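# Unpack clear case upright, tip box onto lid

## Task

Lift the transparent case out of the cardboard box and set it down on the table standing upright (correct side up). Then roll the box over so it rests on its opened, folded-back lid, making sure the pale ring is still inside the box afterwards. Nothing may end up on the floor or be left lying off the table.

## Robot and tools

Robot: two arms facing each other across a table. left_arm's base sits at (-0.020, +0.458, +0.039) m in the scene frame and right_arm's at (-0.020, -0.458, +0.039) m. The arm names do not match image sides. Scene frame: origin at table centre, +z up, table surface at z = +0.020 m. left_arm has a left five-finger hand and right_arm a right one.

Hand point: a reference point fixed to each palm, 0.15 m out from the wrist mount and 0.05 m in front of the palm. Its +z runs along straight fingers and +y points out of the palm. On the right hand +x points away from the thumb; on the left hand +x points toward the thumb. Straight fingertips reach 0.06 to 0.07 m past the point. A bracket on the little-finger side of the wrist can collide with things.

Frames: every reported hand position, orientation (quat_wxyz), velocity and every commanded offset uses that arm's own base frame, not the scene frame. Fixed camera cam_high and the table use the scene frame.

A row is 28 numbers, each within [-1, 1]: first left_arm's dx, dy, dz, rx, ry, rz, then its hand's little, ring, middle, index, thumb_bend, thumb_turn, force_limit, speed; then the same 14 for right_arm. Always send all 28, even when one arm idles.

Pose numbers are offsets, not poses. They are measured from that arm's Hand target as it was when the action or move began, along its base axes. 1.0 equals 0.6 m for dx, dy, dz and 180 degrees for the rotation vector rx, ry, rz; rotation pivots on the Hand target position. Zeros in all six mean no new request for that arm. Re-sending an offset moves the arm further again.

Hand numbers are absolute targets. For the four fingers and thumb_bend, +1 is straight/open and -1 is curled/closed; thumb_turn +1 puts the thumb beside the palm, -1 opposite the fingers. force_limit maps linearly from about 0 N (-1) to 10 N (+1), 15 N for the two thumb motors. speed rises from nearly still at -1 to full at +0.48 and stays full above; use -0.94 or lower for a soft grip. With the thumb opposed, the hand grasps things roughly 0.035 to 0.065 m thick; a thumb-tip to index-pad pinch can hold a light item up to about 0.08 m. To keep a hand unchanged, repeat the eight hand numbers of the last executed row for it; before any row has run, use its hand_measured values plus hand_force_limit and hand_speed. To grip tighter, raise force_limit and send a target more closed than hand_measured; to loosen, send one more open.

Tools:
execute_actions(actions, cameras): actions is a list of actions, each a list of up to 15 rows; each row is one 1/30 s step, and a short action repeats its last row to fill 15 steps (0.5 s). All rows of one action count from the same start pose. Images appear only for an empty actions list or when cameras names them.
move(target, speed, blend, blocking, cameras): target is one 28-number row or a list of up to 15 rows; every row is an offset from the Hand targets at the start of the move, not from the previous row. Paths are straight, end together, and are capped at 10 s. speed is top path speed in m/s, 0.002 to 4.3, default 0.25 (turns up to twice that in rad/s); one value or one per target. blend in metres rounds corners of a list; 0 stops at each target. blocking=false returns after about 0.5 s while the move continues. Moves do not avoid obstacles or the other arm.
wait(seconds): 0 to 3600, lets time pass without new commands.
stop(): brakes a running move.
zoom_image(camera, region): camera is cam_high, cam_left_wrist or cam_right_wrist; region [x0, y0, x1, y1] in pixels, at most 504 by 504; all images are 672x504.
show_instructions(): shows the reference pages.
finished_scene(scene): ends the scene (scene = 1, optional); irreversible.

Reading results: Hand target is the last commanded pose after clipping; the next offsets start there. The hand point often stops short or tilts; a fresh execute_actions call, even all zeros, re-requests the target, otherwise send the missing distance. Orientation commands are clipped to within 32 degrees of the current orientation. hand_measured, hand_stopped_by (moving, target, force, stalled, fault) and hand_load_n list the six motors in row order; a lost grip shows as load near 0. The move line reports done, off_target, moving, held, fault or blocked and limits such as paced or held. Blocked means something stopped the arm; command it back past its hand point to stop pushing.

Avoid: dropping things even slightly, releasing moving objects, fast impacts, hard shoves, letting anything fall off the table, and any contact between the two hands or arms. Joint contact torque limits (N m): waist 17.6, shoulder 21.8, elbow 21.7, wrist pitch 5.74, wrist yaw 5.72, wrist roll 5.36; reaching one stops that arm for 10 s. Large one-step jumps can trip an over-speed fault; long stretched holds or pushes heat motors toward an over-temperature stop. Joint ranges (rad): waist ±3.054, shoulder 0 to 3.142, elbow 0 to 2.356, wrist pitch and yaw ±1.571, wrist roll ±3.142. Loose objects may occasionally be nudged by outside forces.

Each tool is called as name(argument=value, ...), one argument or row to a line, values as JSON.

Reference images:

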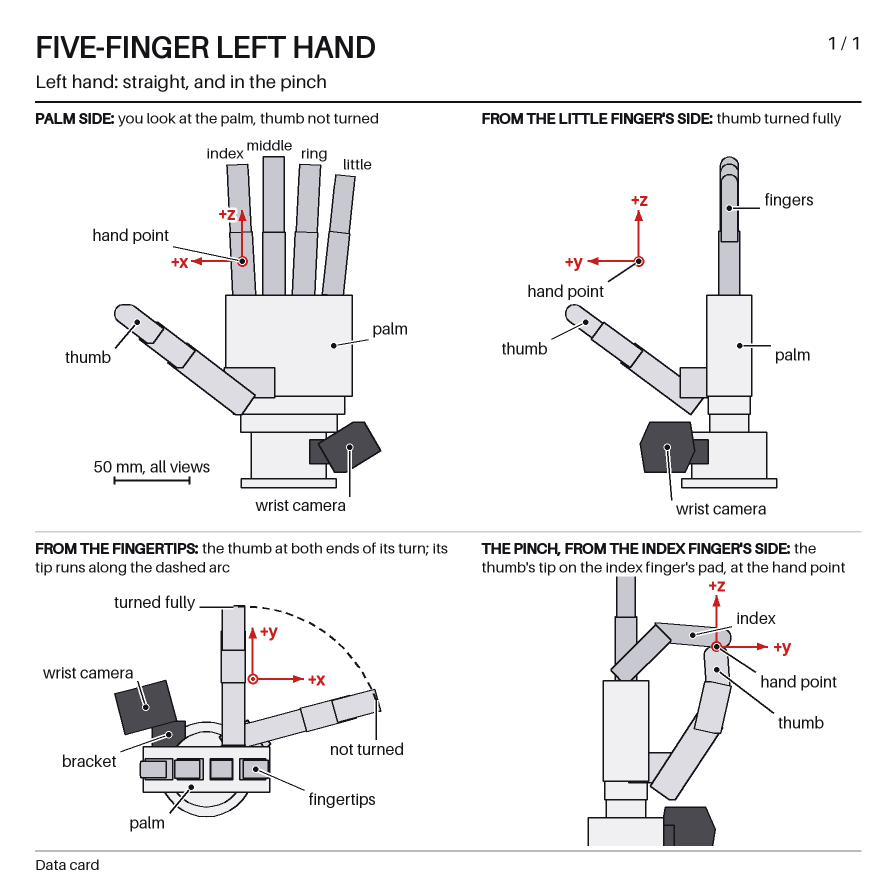

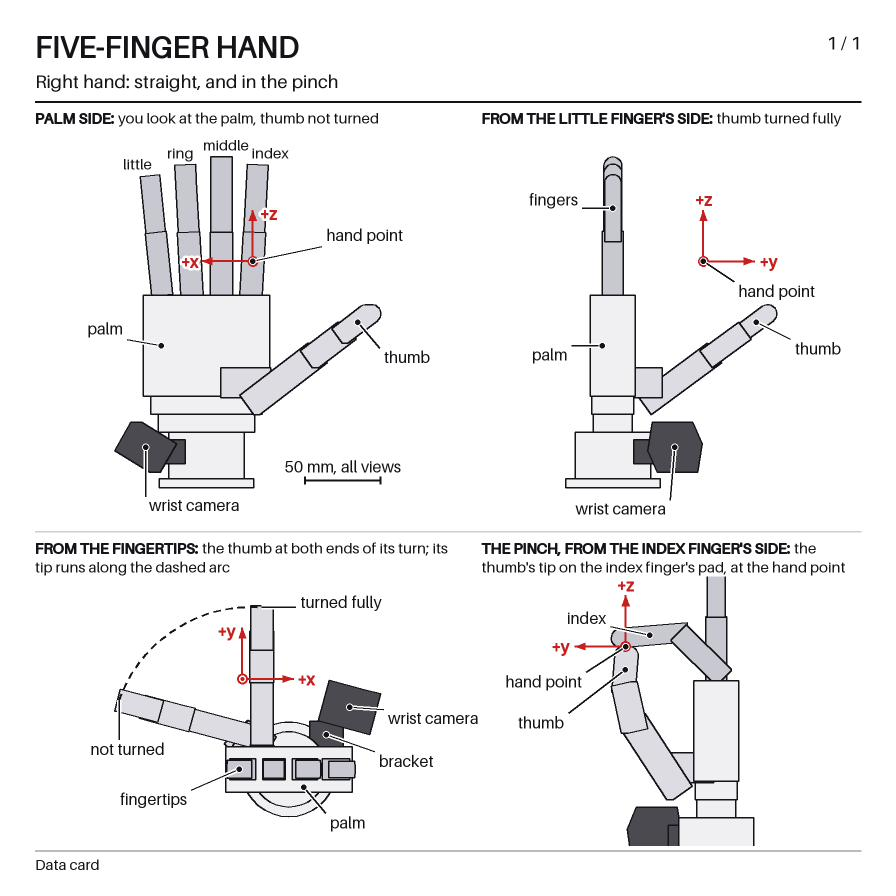

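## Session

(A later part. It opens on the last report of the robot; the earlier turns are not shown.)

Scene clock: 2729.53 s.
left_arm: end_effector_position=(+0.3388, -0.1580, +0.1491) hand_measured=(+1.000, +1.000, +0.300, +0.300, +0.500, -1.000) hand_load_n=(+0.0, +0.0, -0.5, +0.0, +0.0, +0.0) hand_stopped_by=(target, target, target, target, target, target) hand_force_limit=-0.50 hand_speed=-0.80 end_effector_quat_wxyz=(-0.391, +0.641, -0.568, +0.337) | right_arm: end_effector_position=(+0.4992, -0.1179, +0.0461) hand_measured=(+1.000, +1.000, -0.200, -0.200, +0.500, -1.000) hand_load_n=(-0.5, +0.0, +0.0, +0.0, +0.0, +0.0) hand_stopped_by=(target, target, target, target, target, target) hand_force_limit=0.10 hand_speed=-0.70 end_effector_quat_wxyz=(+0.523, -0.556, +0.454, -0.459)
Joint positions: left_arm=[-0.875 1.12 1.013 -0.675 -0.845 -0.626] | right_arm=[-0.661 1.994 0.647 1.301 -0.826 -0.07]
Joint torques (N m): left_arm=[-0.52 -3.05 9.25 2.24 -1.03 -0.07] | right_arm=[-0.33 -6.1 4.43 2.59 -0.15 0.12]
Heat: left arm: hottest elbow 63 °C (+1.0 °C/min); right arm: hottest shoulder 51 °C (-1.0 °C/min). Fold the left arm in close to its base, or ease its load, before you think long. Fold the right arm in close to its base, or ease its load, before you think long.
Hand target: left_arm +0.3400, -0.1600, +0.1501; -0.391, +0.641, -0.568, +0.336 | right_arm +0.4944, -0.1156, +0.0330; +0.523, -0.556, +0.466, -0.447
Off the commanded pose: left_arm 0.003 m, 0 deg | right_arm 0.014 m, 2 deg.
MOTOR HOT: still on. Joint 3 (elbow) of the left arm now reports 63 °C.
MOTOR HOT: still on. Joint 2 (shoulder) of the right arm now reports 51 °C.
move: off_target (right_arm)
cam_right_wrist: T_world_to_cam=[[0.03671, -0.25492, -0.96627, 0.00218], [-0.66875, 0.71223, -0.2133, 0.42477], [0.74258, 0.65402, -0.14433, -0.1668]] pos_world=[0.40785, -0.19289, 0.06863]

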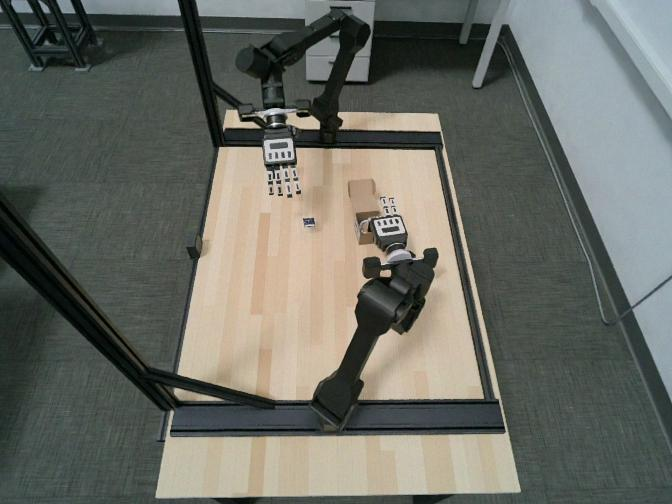

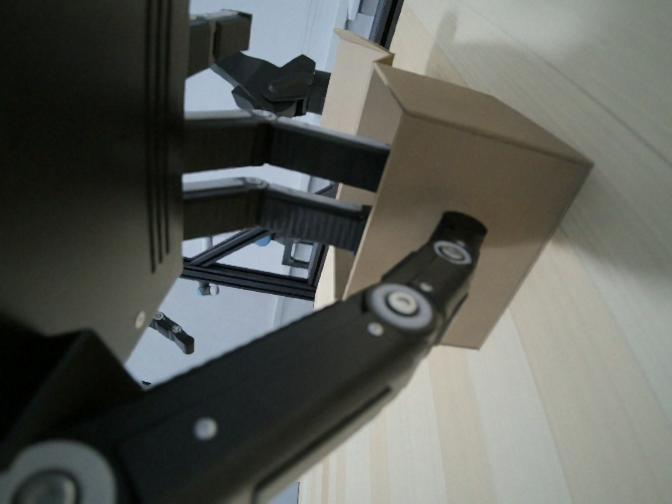

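move(
  target=[0,0,0,0,0,0,1,1,0.3,0.3,0.5,-1,-0.5,-0.8,-0.014,-0.002,-0.0193,0,0,0,1,1,-0.2,-0.2,0.5,-1,0.1,-0.7],
  speed=0.04,
  cameras=["cam_high","cam_right_wrist"],
)

zoom_image(
  camera="cam_right_wrist",
  region=[260, 20, 640, 380],
)

zoom_image(
  camera="cam_high",
  region=[320, 165, 410, 255],
)

Scene clock: 2751.77 s.
left_arm: end_effector_position=(+0.3388, -0.1580, +0.1491) hand_measured=(+1.000, +1.000, +0.300, +0.300, +0.500, -1.000) hand_load_n=(+0.0, +0.0, +0.0, +0.0, +0.0, +0.0) hand_stopped_by=(target, target, target, target, target, target) hand_force_limit=-0.50 hand_speed=-0.80 end_effector_quat_wxyz=(-0.391, +0.641, -0.568, +0.337) | right_arm: end_effector_position=(+0.4909, -0.1191, +0.0339) hand_measured=(+1.000, +1.000, -0.200, -0.200, +0.500, -1.000) hand_load_n=(+0.0, +0.0, +0.0, +0.0, +0.0, +0.0) hand_stopped_by=(target, target, target, target, target, target) hand_force_limit=0.10 hand_speed=-0.70 end_effector_quat_wxyz=(+0.523, -0.556, +0.455, -0.458)
Joint positions: left_arm=[-0.875 1.12 1.013 -0.675 -0.845 -0.626] | right_arm=[-0.681 2.036 0.621 1.367 -0.847 -0.07]
Joint torques (N m): left_arm=[-0.44 -3.05 8.95 2.24 -1.11 -0.05] | right_arm=[-0.31 -6.02 3.97 2.59 -0.17 0.04]
Heat: left arm: hottest elbow 63 °C (+1.0 °C/min); right arm: hottest wrist pitch 51 °C (+5.0 °C/min). Fold the left arm in close to its base, or ease its load, before you think long. Fold the right arm in close to its base, or ease its load, before you think long.
Hand target: left_arm +0.3400, -0.1600, +0.1501; -0.391, +0.641, -0.568, +0.336 | right_arm +0.4861, -0.1167, +0.0215; +0.524, -0.556, +0.466, -0.447
Off the commanded pose: left_arm 0.003 m, 0 deg | right_arm 0.014 m, 2 deg.
MOTOR HOT: still on. Joint 3 (elbow) of the left arm now reports 63 °C.
MOTOR HOT: still on. Joint 4 (wrist pitch) of the right arm now reports 51 °C.
move: off_target (right_arm)
cam_right_wrist: T_world_to_cam=[[0.03571, -0.25281, -0.96686, -0.00878], [-0.66928, 0.71242, -0.211, 0.4176], [0.74215, 0.65463, -0.14375, -0.16135]] pos_world=[0.39955, -0.1941, 0.05643]

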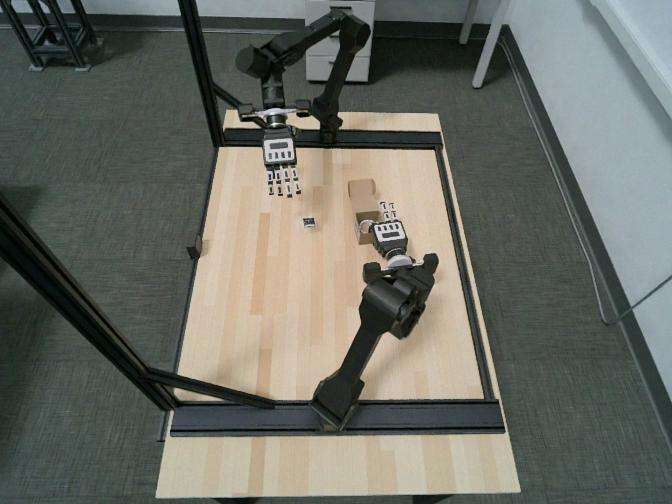

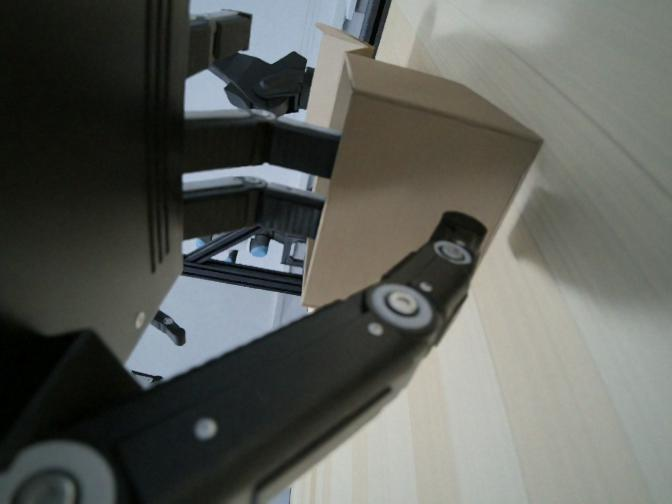

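Scaled by 1.326 from the camera's image (finer frame: 960x720).

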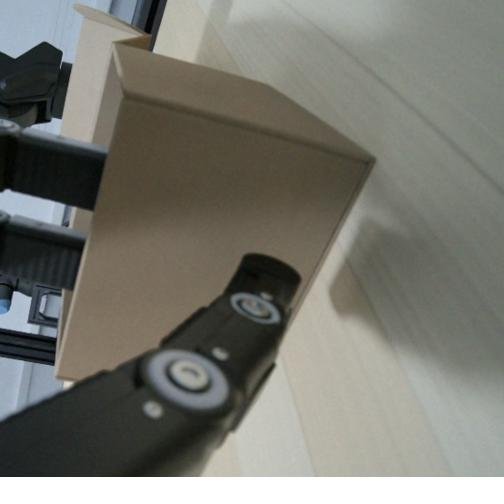

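Scaled by 5.600.

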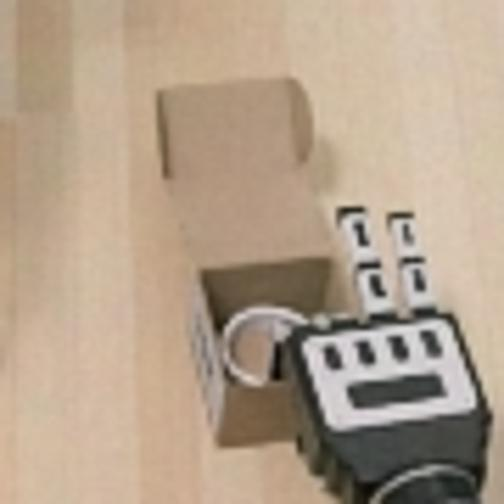

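execute_actions(
  actions=[
    [[0,0,0,0,0,0,1,1,0.3,0.3,0.5,-1,-0.5,-0.8,0,0,0,0,0,0,1,1,-0.21,-0.21,-0.15,-1,0.0,-0.88]],
    [[0,0,0,0,0,0,1,1,0.3,0.3,0.5,-1,-0.5,-0.8,0,0,0,0,0,0,1,1,-0.21,-0.21,-0.15,-1,0.0,-0.88]],
    [[0,0,0,0,0,0,1,1,0.3,0.3,0.5,-1,-0.5,-0.8,0,0,0,0,0,0,1,1,-0.21,-0.21,-0.15,-1,0.0,-0.88]],
    [[0,0,0,0,0,0,1,1,0.3,0.3,0.5,-1,-0.5,-0.8,0,0,0,0,0,0,1,1,-0.21,-0.21,-0.15,-1,0.0,-0.88]],
  ],
  cameras=["cam_high","cam_right_wrist"],
)

zoom_image(
  camera="cam_right_wrist",
  region=[260, 20, 640, 380],
)

Scene clock: 2769.40 s.
left_arm: end_effector_position=(+0.3388, -0.1580, +0.1491) hand_measured=(+1.000, +1.000, +0.300, +0.300, +0.500, -1.000) hand_load_n=(+0.0, -0.5, +0.0, +0.5, +0.0, +0.0) hand_stopped_by=(target, target, target, target, target, target) hand_force_limit=-0.50 hand_speed=-0.80 end_effector_quat_wxyz=(-0.391, +0.641, -0.568, +0.337) | right_arm: end_effector_position=(+0.4908, -0.1195, +0.0340) hand_measured=(+1.000, +1.000, -0.210, -0.210, +0.086, -1.000) hand_load_n=(+0.0, +0.0, +4.0, +2.0, +8.0, +0.5) hand_stopped_by=(target, target, target, target, force, target) hand_force_limit=0.00 hand_speed=-0.88 end_effector_quat_wxyz=(+0.523, -0.556, +0.454, -0.459)
Joint positions: left_arm=[-0.875 1.12 1.013 -0.675 -0.845 -0.626] | right_arm=[-0.682 2.036 0.621 1.368 -0.847 -0.07]
Joint torques (N m): left_arm=[-0.23 -3.01 9.04 2.27 -1.08 -0.06] | right_arm=[-0.28 -6.12 4.02 2.52 -0.17 0.05]
Heat: left arm: hottest elbow 63 °C (+0.0 °C/min); right arm: hottest wrist pitch 51 °C (+5.1 °C/min). Fold the left arm in close to its base, or ease its load, before you think long. Fold the right arm in close to its base, or ease its load, before you think long.
Hand target: left_arm +0.3400, -0.1600, +0.1501; -0.391, +0.641, -0.568, +0.336 | right_arm +0.4861, -0.1167, +0.0214; +0.524, -0.556, +0.466, -0.447
Off the commanded pose: left_arm 0.003 m, 0 deg | right_arm 0.014 m, 2 deg.
MOTOR HOT: still on. Joint 3 (elbow) of the left arm now reports 63 °C.
MOTOR HOT: still on. Joint 4 (wrist pitch) of the right arm now reports 51 °C.
cam_right_wrist: T_world_to_cam=[[0.03606, -0.25328, -0.96672, -0.00909], [-0.66862, 0.71283, -0.2117, 0.4176], [0.74273, 0.654, -0.14364, -0.16144]] pos_world=[0.39945, -0.19439, 0.05643]

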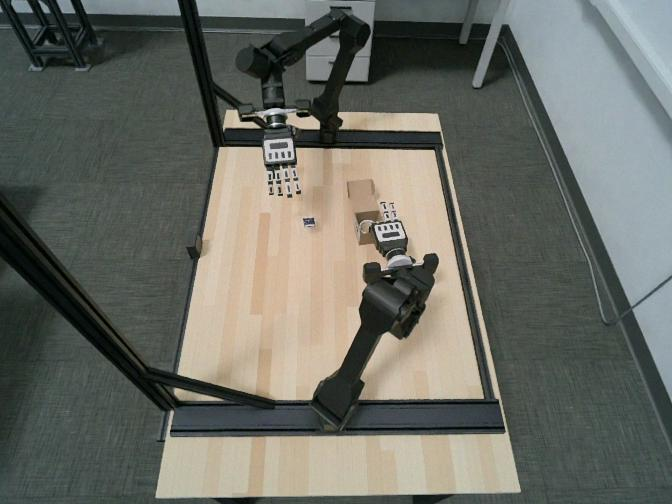

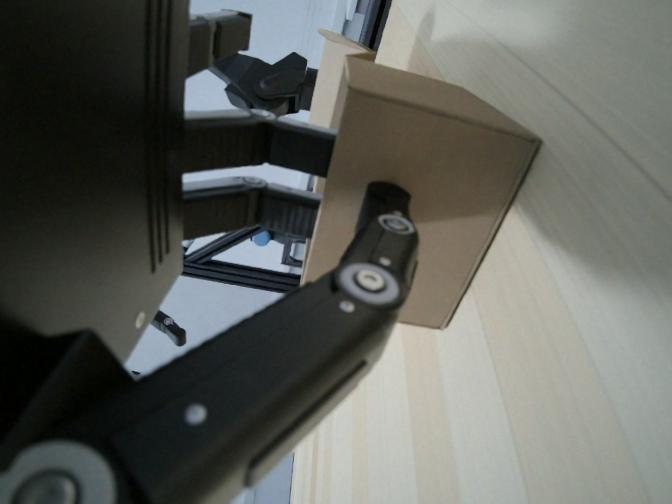

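Scaled by 1.326 from the camera's image (finer frame: 960x720).

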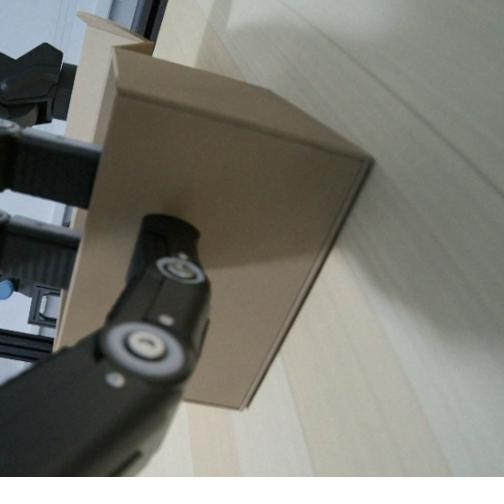

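execute_actions(
  actions=[
    [[0,0,0,0,0,0,1,1,0.3,0.3,0.5,-1,-0.5,-0.8,0,0,0,0,0,0,1,1,-0.198,-0.198,-0.15,-1,0.1,-0.9]],
    [[0,0,0,0,0,0,1,1,0.3,0.3,0.5,-1,-0.5,-0.8,0,0,0,0,0,0,1,1,-0.198,-0.198,-0.17,-1,0.15,-0.9]],
    [[0,0,0,0,0,0,1,1,0.3,0.3,0.5,-1,-0.5,-0.8,0,0,0,0,0,0,1,1,-0.198,-0.198,-0.17,-1,0.15,-0.9]],
  ],
  cameras=["cam_right_wrist"],
)

Scene clock: 2782.30 s.
left_arm: end_effector_position=(+0.3388, -0.1580, +0.1491) hand_measured=(+1.000, +1.000, +0.300, +0.300, +0.500, -1.000) hand_load_n=(+0.0, -0.5, +0.0, +0.0, +0.0, +0.0) hand_stopped_by=(target, target, target, target, target, target) hand_force_limit=-0.50 hand_speed=-0.80 end_effector_quat_wxyz=(-0.391, +0.641, -0.568, +0.337) | right_arm: end_effector_position=(+0.4907, -0.1194, +0.0339) hand_measured=(+1.000, +1.000, -0.198, -0.198, -0.020, -1.000) hand_load_n=(+0.0, +0.0, +4.0, +3.0, +8.0, +0.5) hand_stopped_by=(target, target, target, target, force, target) hand_force_limit=0.15 hand_speed=-0.90 end_effector_quat_wxyz=(+0.523, -0.556, +0.454, -0.459)
Joint positions: left_arm=[-0.875 1.12 1.013 -0.675 -0.845 -0.626] | right_arm=[-0.682 2.036 0.621 1.369 -0.847 -0.07]
Joint torques (N m): left_arm=[-0.42 -3.33 9.18 2.23 -1.08 -0.06] | right_arm=[-0.29 -6.13 4.03 2.51 -0.16 0.05]
Heat: left arm: hottest elbow 63 °C (+0.0 °C/min); right arm: hottest wrist pitch 51 °C (+5.1 °C/min). Fold the left arm in close to its base, or ease its load, before you think long. Fold the right arm in close to its base, or ease its load, before you think long.
Hand target: left_arm +0.3400, -0.1600, +0.1501; -0.391, +0.641, -0.568, +0.336 | right_arm +0.4860, -0.1167, +0.0213; +0.524, -0.556, +0.466, -0.447
Off the commanded pose: left_arm 0.003 m, 0 deg | right_arm 0.014 m, 2 deg.
MOTOR HOT: still on. Joint 3 (elbow) of the left arm now reports 63 °C.
MOTOR HOT: still on. Joint 4 (wrist pitch) of the right arm now reports 51 °C.
cam_right_wrist: T_world_to_cam=[[0.03606, -0.25328, -0.96672, -0.00908], [-0.66862, 0.71283, -0.2117, 0.41753], [0.74273, 0.654, -0.14364, -0.16137]] pos_world=[0.39935, -0.19439, 0.05643]

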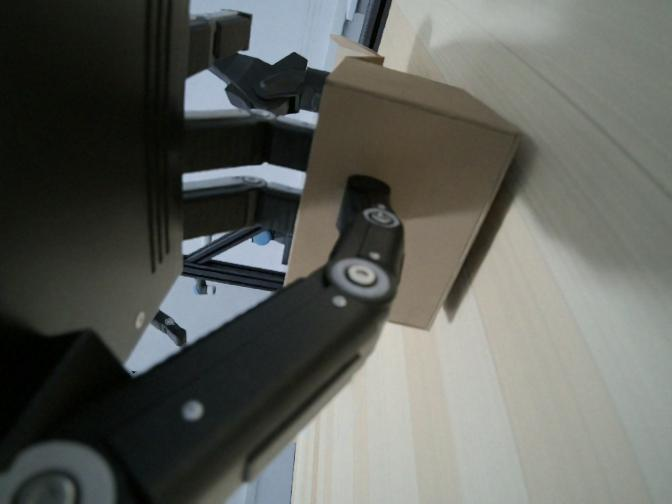

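move(
  target=[0,0,0,0,0,0,1,1,0.3,0.3,0.5,-1,-0.5,-0.8,0.05,0.0037,0.0745,-0.0094,0.0547,0,1,1,-0.198,-0.198,-0.17,-1,0.15,-0.9],
  speed=0.05,
  cameras=["cam_high","cam_right_wrist"],
)

zoom_image(
  camera="cam_right_wrist",
  region=[260, 0, 640, 360],
)

zoom_image(
  camera="cam_high",
  region=[320, 165, 410, 255],
)

Scene clock: 2839.97 s.
left_arm: end_effector_position=(+0.3388, -0.1580, +0.1491) hand_measured=(+1.000, +1.000, +0.300, +0.300, +0.500, -1.000) hand_load_n=(+0.0, +0.0, +0.0, +0.0, +0.0, +0.0) hand_stopped_by=(target, target, target, target, target, target) hand_force_limit=-0.50 hand_speed=-0.80 end_effector_quat_wxyz=(-0.391, +0.641, -0.568, +0.337) | right_arm: end_effector_position=(+0.5118, -0.1127, +0.0546) hand_measured=(+1.000, +1.000, -0.198, -0.198, -0.020, -1.000) hand_load_n=(+0.0, +0.0, +4.0, +3.0, +6.0, +0.5) hand_stopped_by=(target, target, target, target, force, target) hand_force_limit=0.15 hand_speed=-0.90 end_effector_quat_wxyz=(-0.473, +0.599, -0.512, +0.394)
Joint positions: left_arm=[-0.875 1.12 1.013 -0.675 -0.845 -0.626] | right_arm=[-0.587 1.785 0.844 0.611 -0.728 -0.211]
Joint torques (N m): left_arm=[-0.35 -3.16 9.11 2.28 -1.05 -0.13] | right_arm=[0.17 -9.95 10.05 2.29 -0.3 -0.15]
Heat: left arm: hottest elbow 63 °C (+0.0 °C/min); right arm: hottest wrist pitch 52 °C (+1.0 °C/min). Fold the left arm in close to its base, or ease its load, before you think long. Fold the right arm in close to its base, or ease its load, before you think long.
Hand target: left_arm +0.3400, -0.1600, +0.1501; -0.391, +0.641, -0.568, +0.336 | right_arm +0.5160, -0.1146, +0.0661; -0.473, +0.599, -0.503, +0.405
Off the commanded pose: left_arm 0.003 m, 0 deg | right_arm 0.012 m, 2 deg.
MOTOR HOT: still on. Joint 3 (elbow) of the left arm now reports 63 °C.
MOTOR HOT: still on. Joint 4 (wrist pitch) of the right arm now reports 52 °C.
move: off_target (right_arm)
cam_right_wrist: T_world_to_cam=[[-0.17479, -0.24227, -0.95433, 0.12035], [-0.69522, 0.71672, -0.05462, 0.43664], [0.69722, 0.65392, -0.29371, -0.14692]] pos_world=[0.42703, -0.18771, 0.09555]

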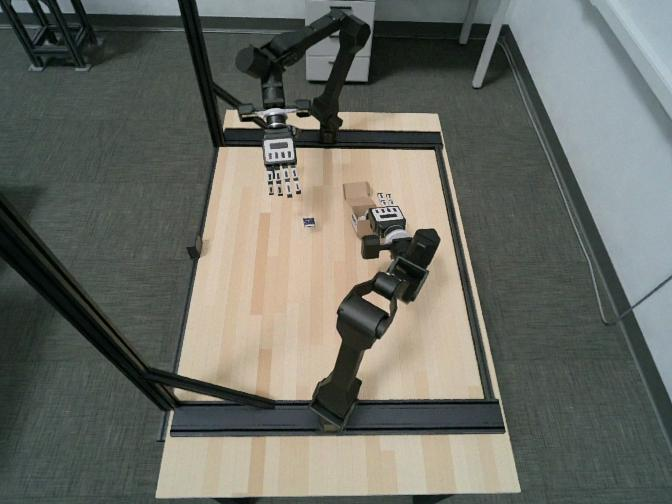

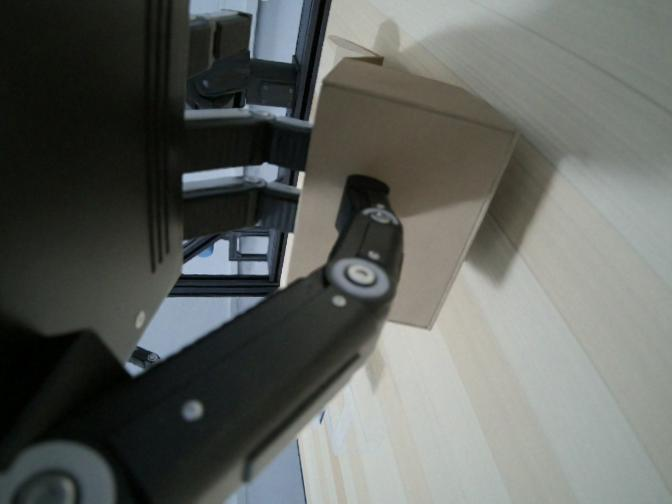

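Scaled by 1.326 from the camera's image (finer frame: 960x720).

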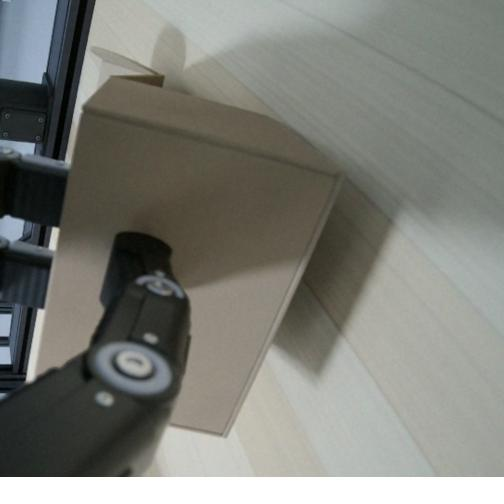

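Scaled by 5.600.

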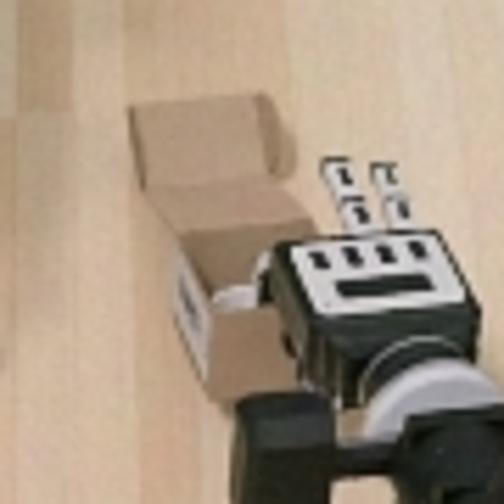

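move(
  target=[0,0,0,0,0,0,1,1,0.3,0.3,0.5,-1,-0.5,-0.8,0,0,0.0198,-0.0255,0.1478,0,1,1,-0.198,-0.198,-0.17,-1,0.15,-0.9],
  speed=0.08,
  cameras=["cam_high","cam_right_wrist"],
)

zoom_image(
  camera="cam_right_wrist",
  region=[260, 0, 640, 360],
)

zoom_image(
  camera="cam_high",
  region=[320, 165, 410, 255],
)

Scene clock: 2869.57 s.
left_arm: end_effector_position=(+0.3388, -0.1580, +0.1491) hand_measured=(+1.000, +1.000, +0.300, +0.300, +0.500, -1.000) hand_load_n=(+0.0, +0.0, +0.0, +0.0, +0.0, +0.0) hand_stopped_by=(target, target, target, target, target, target) hand_force_limit=-0.50 hand_speed=-0.80 end_effector_quat_wxyz=(-0.391, +0.641, -0.568, +0.337) | right_arm: end_effector_position=(+0.5131, -0.1137, +0.0833) hand_measured=(+1.000, +1.000, -0.198, -0.198, -0.020, -1.000) hand_load_n=(+0.0, +0.0, +4.0, +3.0, +6.0, +0.5) hand_stopped_by=(target, target, target, target, force, target) hand_force_limit=0.15 hand_speed=-0.90 end_effector_quat_wxyz=(-0.323, +0.692, -0.581, +0.279)
Joint positions: left_arm=[-0.875 1.12 1.013 -0.675 -0.845 -0.626] | right_arm=[-0.448 1.847 1.564 -0.503 -0.456 -0.43]
Joint torques (N m): left_arm=[-0.47 -3.27 9.16 2.2 -1.05 -0.06] | right_arm=[0.21 -7.72 11.52 1.88 -0.42 -0.15]
Heat: left arm: hottest elbow 63 °C (+0.0 °C/min); right arm: hottest wrist pitch 54 °C (+2.0 °C/min). Fold the left arm in close to its base, or ease its load, before you think long. Fold the right arm in close to its base, or ease its load, before you think long.
Hand target: left_arm +0.3400, -0.1600, +0.1501; -0.391, +0.641, -0.568, +0.336 | right_arm +0.5160, -0.1145, +0.0779; -0.321, +0.695, -0.582, +0.275
Off the commanded pose: left_arm 0.003 m, 0 deg | right_arm 0.006 m, 1 deg.
MOTOR HOT: still on. Joint 3 (elbow) of the left arm now reports 63 °C.
MOTOR HOT: still on. Joint 4 (wrist pitch) of the right arm now reports 54 °C.
move: done
cam_right_wrist: T_world_to_cam=[[-0.55317, -0.32793, -0.76581, 0.31642], [-0.67075, 0.72051, 0.17598, 0.40854], [0.49406, 0.61101, -0.61852, -0.01232]] pos_world=[0.45515, -0.18307, 0.1628]

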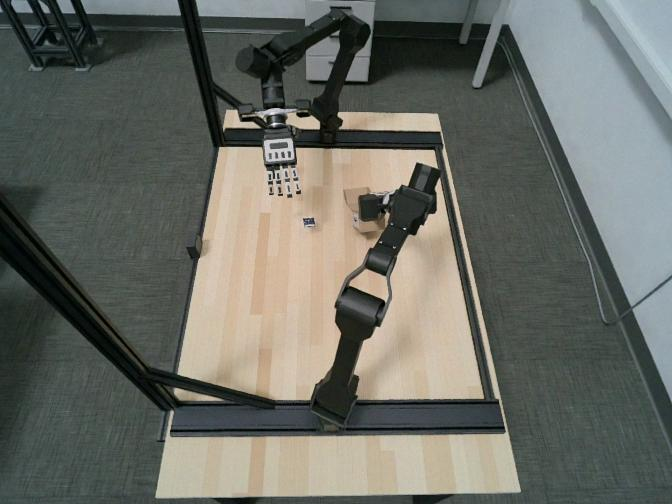

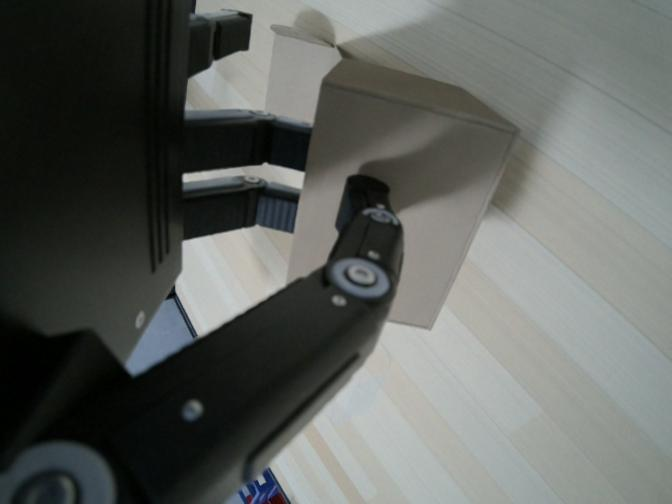

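Scaled by 1.326 from the camera's image (finer frame: 960x720).

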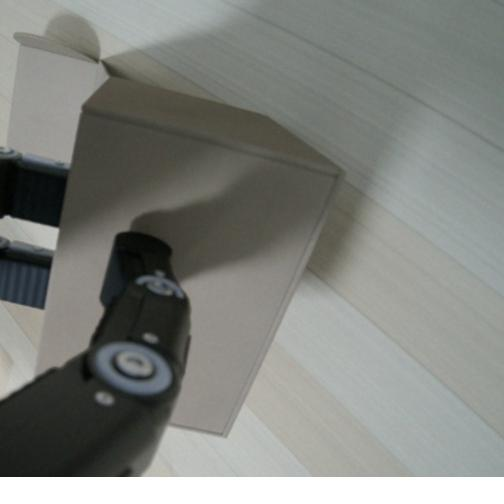

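Scaled by 5.600.

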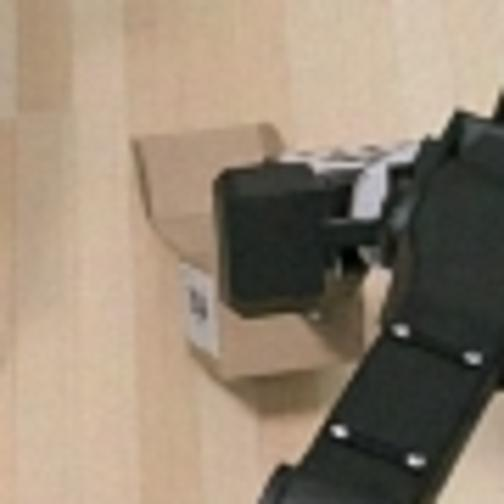

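move(
  target=[0,0,0,0,0,0,1,1,0.3,0.3,0.5,-1,-0.5,-0.8,-0.0917,-0.0153,0.0085,-0.0198,0.1149,0,1,1,-0.198,-0.198,-0.17,-1,0.15,-0.9],
  speed=0.08,
  cameras=["cam_high","cam_right_wrist"],
)

zoom_image(
  camera="cam_right_wrist",
  region=[260, 0, 640, 360],
)

zoom_image(
  camera="cam_high",
  region=[320, 165, 410, 255],
)

Scene clock: 2888.63 s.
left_arm: end_effector_position=(+0.3388, -0.1580, +0.1491) hand_measured=(+1.000, +1.000, +0.300, +0.300, +0.500, -1.000) hand_load_n=(+0.0, -0.5, +0.0, +0.0, +0.0, +0.0) hand_stopped_by=(target, target, target, target, target, target) hand_force_limit=-0.50 hand_speed=-0.80 end_effector_quat_wxyz=(-0.391, +0.641, -0.568, +0.337) | right_arm: end_effector_position=(+0.4591, -0.1236, +0.0902) hand_measured=(+1.000, +1.000, -0.198, -0.198, -0.020, -1.000) hand_load_n=(-0.5, +0.0, +4.0, +3.5, +6.0, +0.5) hand_stopped_by=(target, target, target, target, force, target) hand_force_limit=0.15 hand_speed=-0.90 end_effector_quat_wxyz=(-0.193, +0.740, -0.622, +0.171)
Joint positions: left_arm=[-0.875 1.12 1.013 -0.675 -0.845 -0.626] | right_arm=[-0.403 2.08 2.154 -1.189 -0.263 -0.514]
Joint torques (N m): left_arm=[-0.32 -3.04 9.08 2.3 -1.04 -0.05] | right_arm=[0.31 -8.49 10.56 1.19 -0.27 -0.14]
Heat: left arm: hottest elbow 63 °C (+0.0 °C/min); right arm: hottest shoulder 50 °C (+3.0 °C/min). Fold the left arm in close to its base, or ease its load, before you think long. Fold the right arm in close to its base, or ease its load, before you think long.
Hand target: left_arm +0.3400, -0.1600, +0.1501; -0.391, +0.641, -0.568, +0.336 | right_arm +0.4610, -0.1238, +0.0832; -0.190, +0.742, -0.621, +0.164
Off the commanded pose: left_arm 0.003 m, 0 deg | right_arm 0.007 m, 1 deg.
MOTOR HOT: still on. Joint 3 (elbow) of the left arm now reports 63 °C.
MOTOR HOT: still on. Joint 2 (shoulder) of the right arm now reports 50 °C.
move: done
cam_right_wrist: T_world_to_cam=[[-0.78322, -0.36551, -0.50296, 0.36574], [-0.57257, 0.73933, 0.35435, 0.31937], [0.24233, 0.56551, -0.78834, 0.14991]] pos_world=[0.43299, -0.18721, 0.18896]

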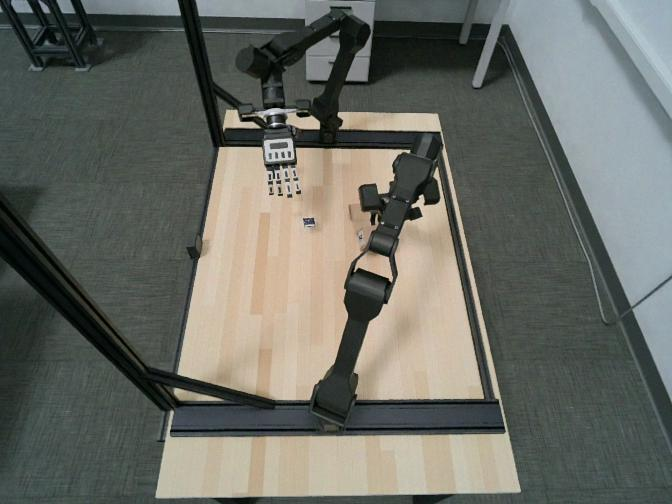

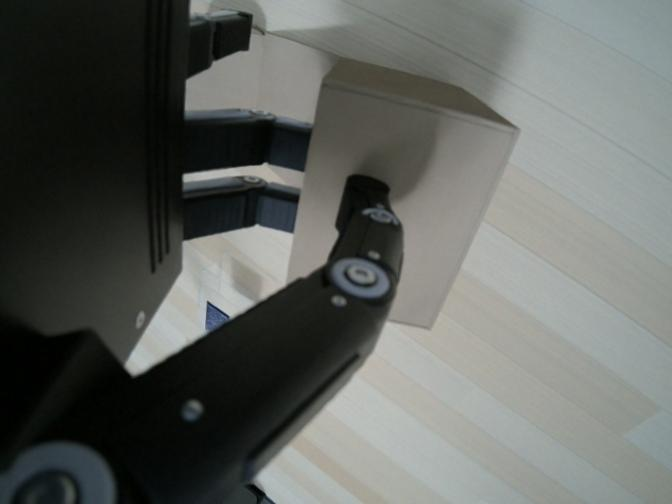

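Scaled by 1.326 from the camera's image (finer frame: 960x720).

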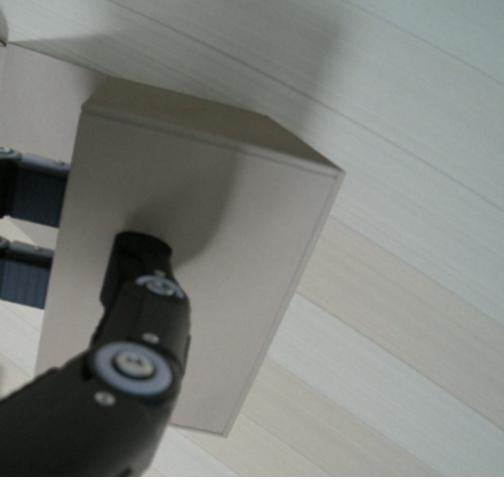

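Scaled by 5.600.

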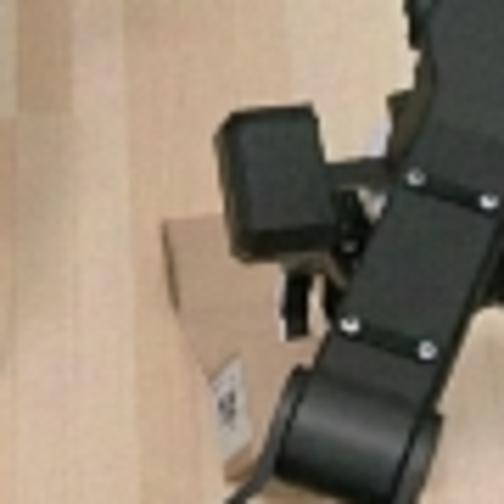

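move(
  target=[0,0,0,0,0,0,1,1,0.3,0.3,0.5,-1,-0.5,-0.8,-0.3183,-0.012,-0.0053,-0.0239,0.1385,0,1,1,-0.198,-0.198,-0.17,-1,0.15,-0.9],
  speed=0.08,
  cameras=["cam_high","cam_right_wrist"],
)

zoom_image(
  camera="cam_right_wrist",
  region=[180, 0, 560, 360],
)

zoom_image(
  camera="cam_high",
  region=[320, 205, 410, 295],
)

Scene clock: 2926.43 s.
left_arm: end_effector_position=(+0.3388, -0.1580, +0.1491) hand_measured=(+1.000, +1.000, +0.300, +0.300, +0.500, -1.000) hand_load_n=(+0.0, -0.5, +0.0, +0.0, +0.0, +0.0) hand_stopped_by=(target, target, target, target, target, target) hand_force_limit=-0.50 hand_speed=-0.80 end_effector_quat_wxyz=(-0.391, +0.641, -0.568, +0.337) | right_arm: end_effector_position=(+0.2759, -0.1316, +0.0793) hand_measured=(+1.000, +1.000, -0.198, -0.198, -0.020, -1.000) hand_load_n=(+0.0, +0.0, +4.0, +3.0, +6.5, +0.5) hand_stopped_by=(target, target, target, target, force, target) hand_force_limit=0.15 hand_speed=-0.90 end_effector_quat_wxyz=(-0.025, +0.767, -0.641, +0.026)
Joint positions: left_arm=[-0.875 1.12 1.013 -0.675 -0.845 -0.626] | right_arm=[-0.444 1.909 1.924 -1.523 -0.036 -0.62]
Joint torques (N m): left_arm=[-0.49 -3.08 8.96 2.24 -1.08 -0.08] | right_arm=[-0.29 -10.35 5.5 0.15 0.06 -0.14]
Heat: left arm: hottest elbow 63 °C (+0.0 °C/min); right arm: hottest shoulder 56 °C (+6.1 °C/min). Fold the left arm in close to its base, or ease its load, before you think long. Fold the right arm in close to its base, or ease its load, before you think long.
Hand target: left_arm +0.3400, -0.1600, +0.1501; -0.391, +0.641, -0.568, +0.336 | right_arm +0.2701, -0.1308, +0.0800; -0.023, +0.767, -0.641, +0.023
Off the commanded pose: left_arm 0.003 m, 0 deg | right_arm 0.006 m, 0 deg.
MOTOR HOT: still on. Joint 3 (elbow) of the left arm now reports 63 °C.
MOTOR HOT: still on. Joint 2 (shoulder) of the right arm now reports 56 °C.
move: done
cam_right_wrist: T_world_to_cam=[[-0.91597, -0.39041, -0.09268, 0.21478], [-0.37986, 0.76926, 0.51376, 0.16243], [-0.12928, 0.50579, -0.85291, 0.28992]] pos_world=[0.29591, -0.18773, 0.18373]

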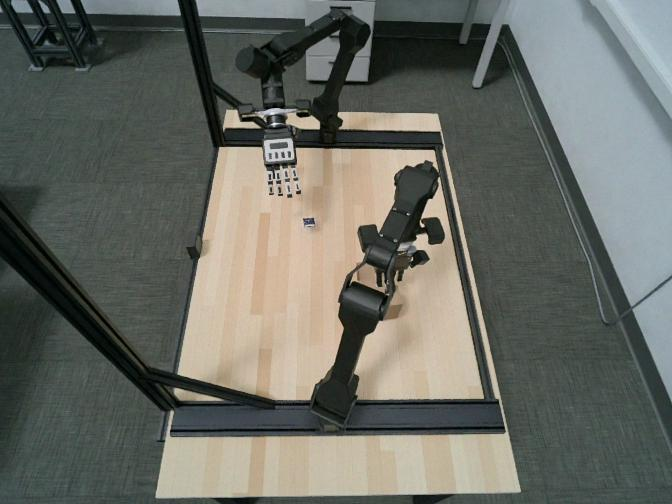

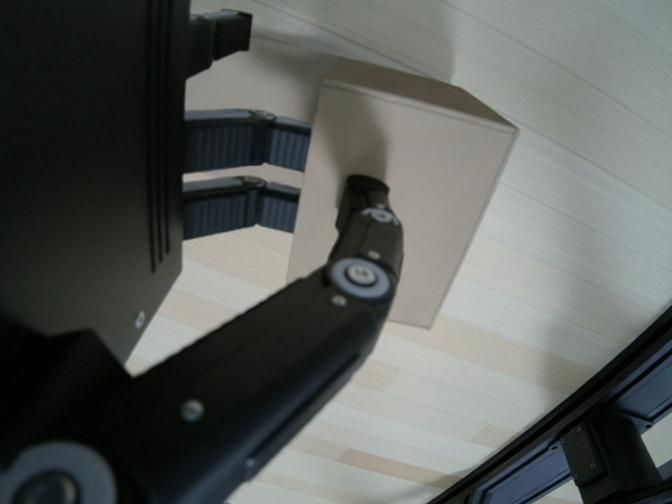

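Scaled by 1.326 from the camera's image (finer frame: 960x720).

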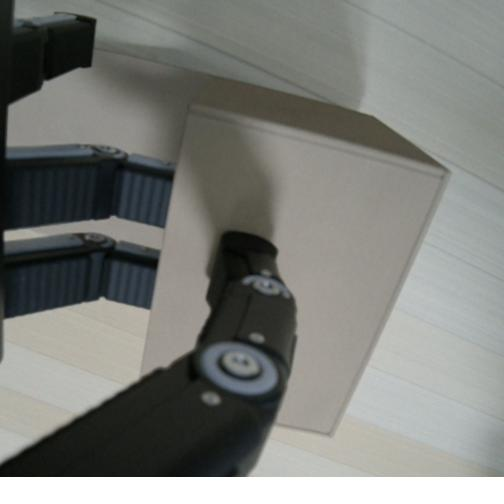

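Scaled by 5.600.

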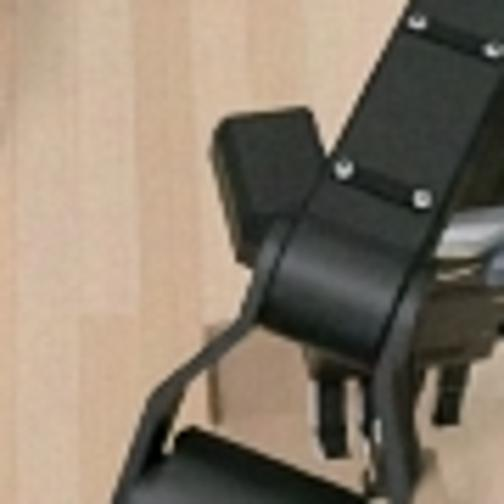

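execute_actions(
  actions=[],
)

Scene clock: 2950.97 s.
left_arm: end_effector_position=(+0.3388, -0.1580, +0.1491) hand_measured=(+1.000, +1.000, +0.300, +0.300, +0.500, -1.000) hand_load_n=(+0.0, -0.5, +0.0, +0.0, +0.0, +0.0) hand_stopped_by=(target, target, target, target, target, target) hand_force_limit=-0.50 hand_speed=-0.80 end_effector_quat_wxyz=(-0.391, +0.641, -0.568, +0.337) | right_arm: end_effector_position=(+0.2758, -0.1316, +0.0792) hand_measured=(+1.000, +1.000, -0.198, -0.198, -0.020, -1.000) hand_load_n=(+0.0, +0.0, +4.0, +3.0, +6.0, +0.5) hand_stopped_by=(target, target, target, target, force, target) hand_force_limit=0.15 hand_speed=-0.90 end_effector_quat_wxyz=(-0.025, +0.767, -0.641, +0.026)
Joint positions: left_arm=[-0.875 1.12 1.013 -0.675 -0.845 -0.626] | right_arm=[-0.444 1.909 1.924 -1.523 -0.036 -0.62]
Joint velocities: within noise
Joint torques (N m): left_arm=[-0.3 -3.11 9.38 2.29 -1.02 -0.1] | right_arm=[-0.3 -10.31 5.57 0.13 0.07 -0.14]
Heat: left arm: hottest elbow 63 °C (+0.0 °C/min); right arm: hottest shoulder 56 °C (+5.0 °C/min). Fold the left arm in close to its base, or ease its load, before you think long. Fold the right arm in close to its base, or ease its load, before you think long.
Hand target: left_arm +0.3400, -0.1600, +0.1501; -0.391, +0.641, -0.568, +0.336 | right_arm +0.2700, -0.1309, +0.0799; -0.023, +0.767, -0.641, +0.023
Off the commanded pose: left_arm 0.003 m, 0 deg | right_arm 0.006 m, 0 deg.
MOTOR HOT: still on. Joint 3 (elbow) of the left arm now reports 63 °C.
MOTOR HOT: still on. Joint 2 (shoulder) of the right arm now reports 56 °C.
camera_calibration:
cam_left_wrist: T_world_to_cam=[[0.47535, -0.22533, 0.85045, -0.32267], [-0.43827, -0.89882, 0.00682, 0.01112], [0.76286, -0.37598, -0.526, -0.12531]] pos_world=[0.25385, -0.10982, 0.20842]
cam_right_wrist: T_world_to_cam=[[-0.91603, -0.39039, -0.09213, 0.21461], [-0.37956, 0.76938, 0.51379, 0.16232], [-0.12969, 0.50562, -0.85296, 0.29]] pos_world=[0.29581, -0.18773, 0.18373]

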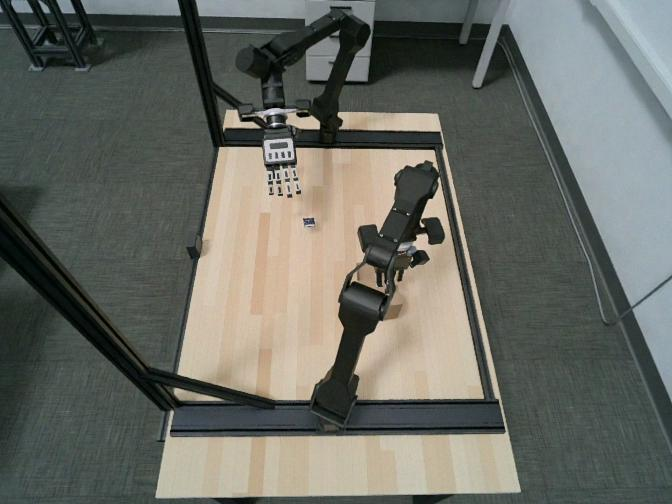

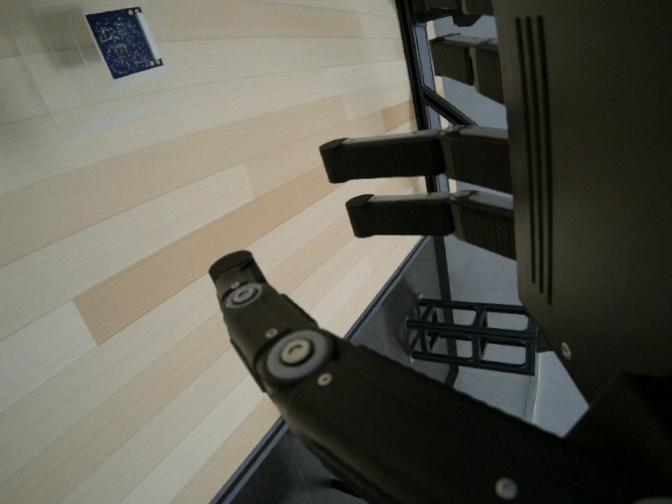

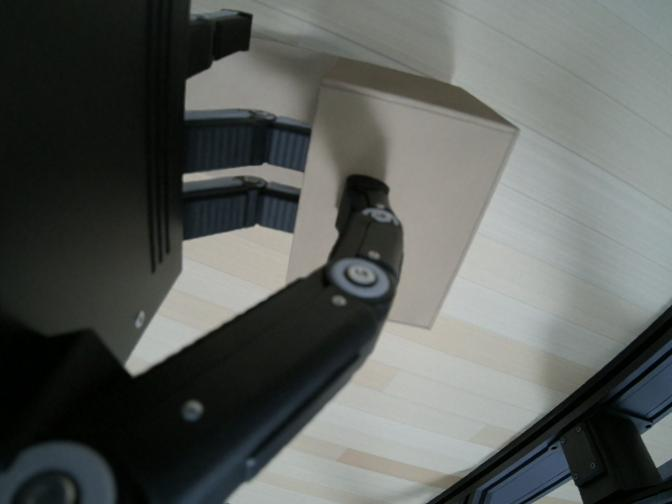

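move(
  target=[0,0,0,0,0,0,1,1,0.3,0.3,0.5,-1,-0.5,-0.8,0,0,-0.0117,0,0,0,1,1,-0.198,-0.198,-0.17,-1,0.15,-0.9],
  speed=0.03,
  cameras=["cam_high","cam_right_wrist"],
)

Scene clock: 2958.17 s.
left_arm: end_effector_position=(+0.3388, -0.1580, +0.1491) hand_measured=(+1.000, +1.000, +0.300, +0.300, +0.500, -1.000) hand_load_n=(+0.0, +0.0, -0.5, +0.0, +0.0, +0.0) hand_stopped_by=(target, target, target, target, target, target) hand_force_limit=-0.50 hand_speed=-0.80 end_effector_quat_wxyz=(-0.391, +0.641, -0.568, +0.337) | right_arm: end_effector_position=(+0.2740, -0.1309, +0.0724) hand_measured=(+1.000, +1.000, -0.198, -0.198, -0.020, -1.000) hand_load_n=(+0.0, +0.0, +4.0, +3.0, +6.5, +0.5) hand_stopped_by=(target, target, target, target, force, target) hand_force_limit=0.15 hand_speed=-0.90 end_effector_quat_wxyz=(-0.024, +0.767, -0.641, +0.023)
Joint positions: left_arm=[-0.875 1.12 1.013 -0.675 -0.845 -0.626] | right_arm=[-0.444 1.901 1.885 -1.498 -0.036 -0.621]
Joint torques (N m): left_arm=[-0.36 -3.37 9.17 2.28 -1.04 -0.05] | right_arm=[-0.29 -10.23 5.58 0.53 0.06 -0.14]
Heat: left arm: hottest elbow 63 °C (+0.0 °C/min); right arm: hottest shoulder 57 °C (+5.1 °C/min). Fold the left arm in close to its base, or ease its load, before you think long. Fold the right arm in close to its base, or ease its load, before you think long.
Hand target: left_arm +0.3400, -0.1600, +0.1501; -0.391, +0.641, -0.568, +0.336 | right_arm +0.2700, -0.1309, +0.0729; -0.023, +0.767, -0.641, +0.023
Off the commanded pose: left_arm 0.003 m, 0 deg | right_arm 0.004 m, 0 deg.
MOTOR HOT: still on. Joint 3 (elbow) of the left arm now reports 63 °C.
MOTOR HOT: still on. Joint 2 (shoulder) of the right arm now reports 57 °C.
move: done
cam_right_wrist: T_world_to_cam=[[-0.91641, -0.39049, -0.08781, 0.2124], [-0.37689, 0.76807, 0.51771, 0.16337], [-0.13472, 0.50753, -0.85104, 0.28511]] pos_world=[0.29462, -0.18724, 0.17671]

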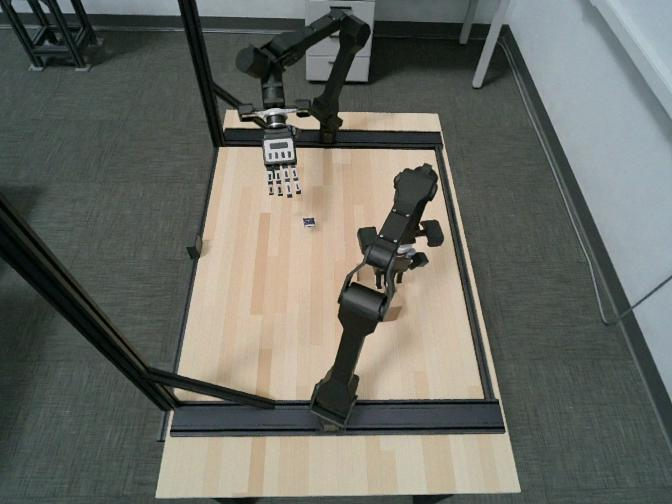

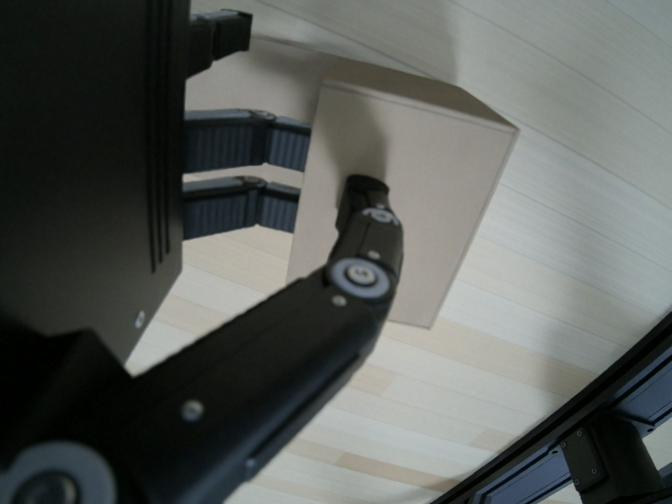

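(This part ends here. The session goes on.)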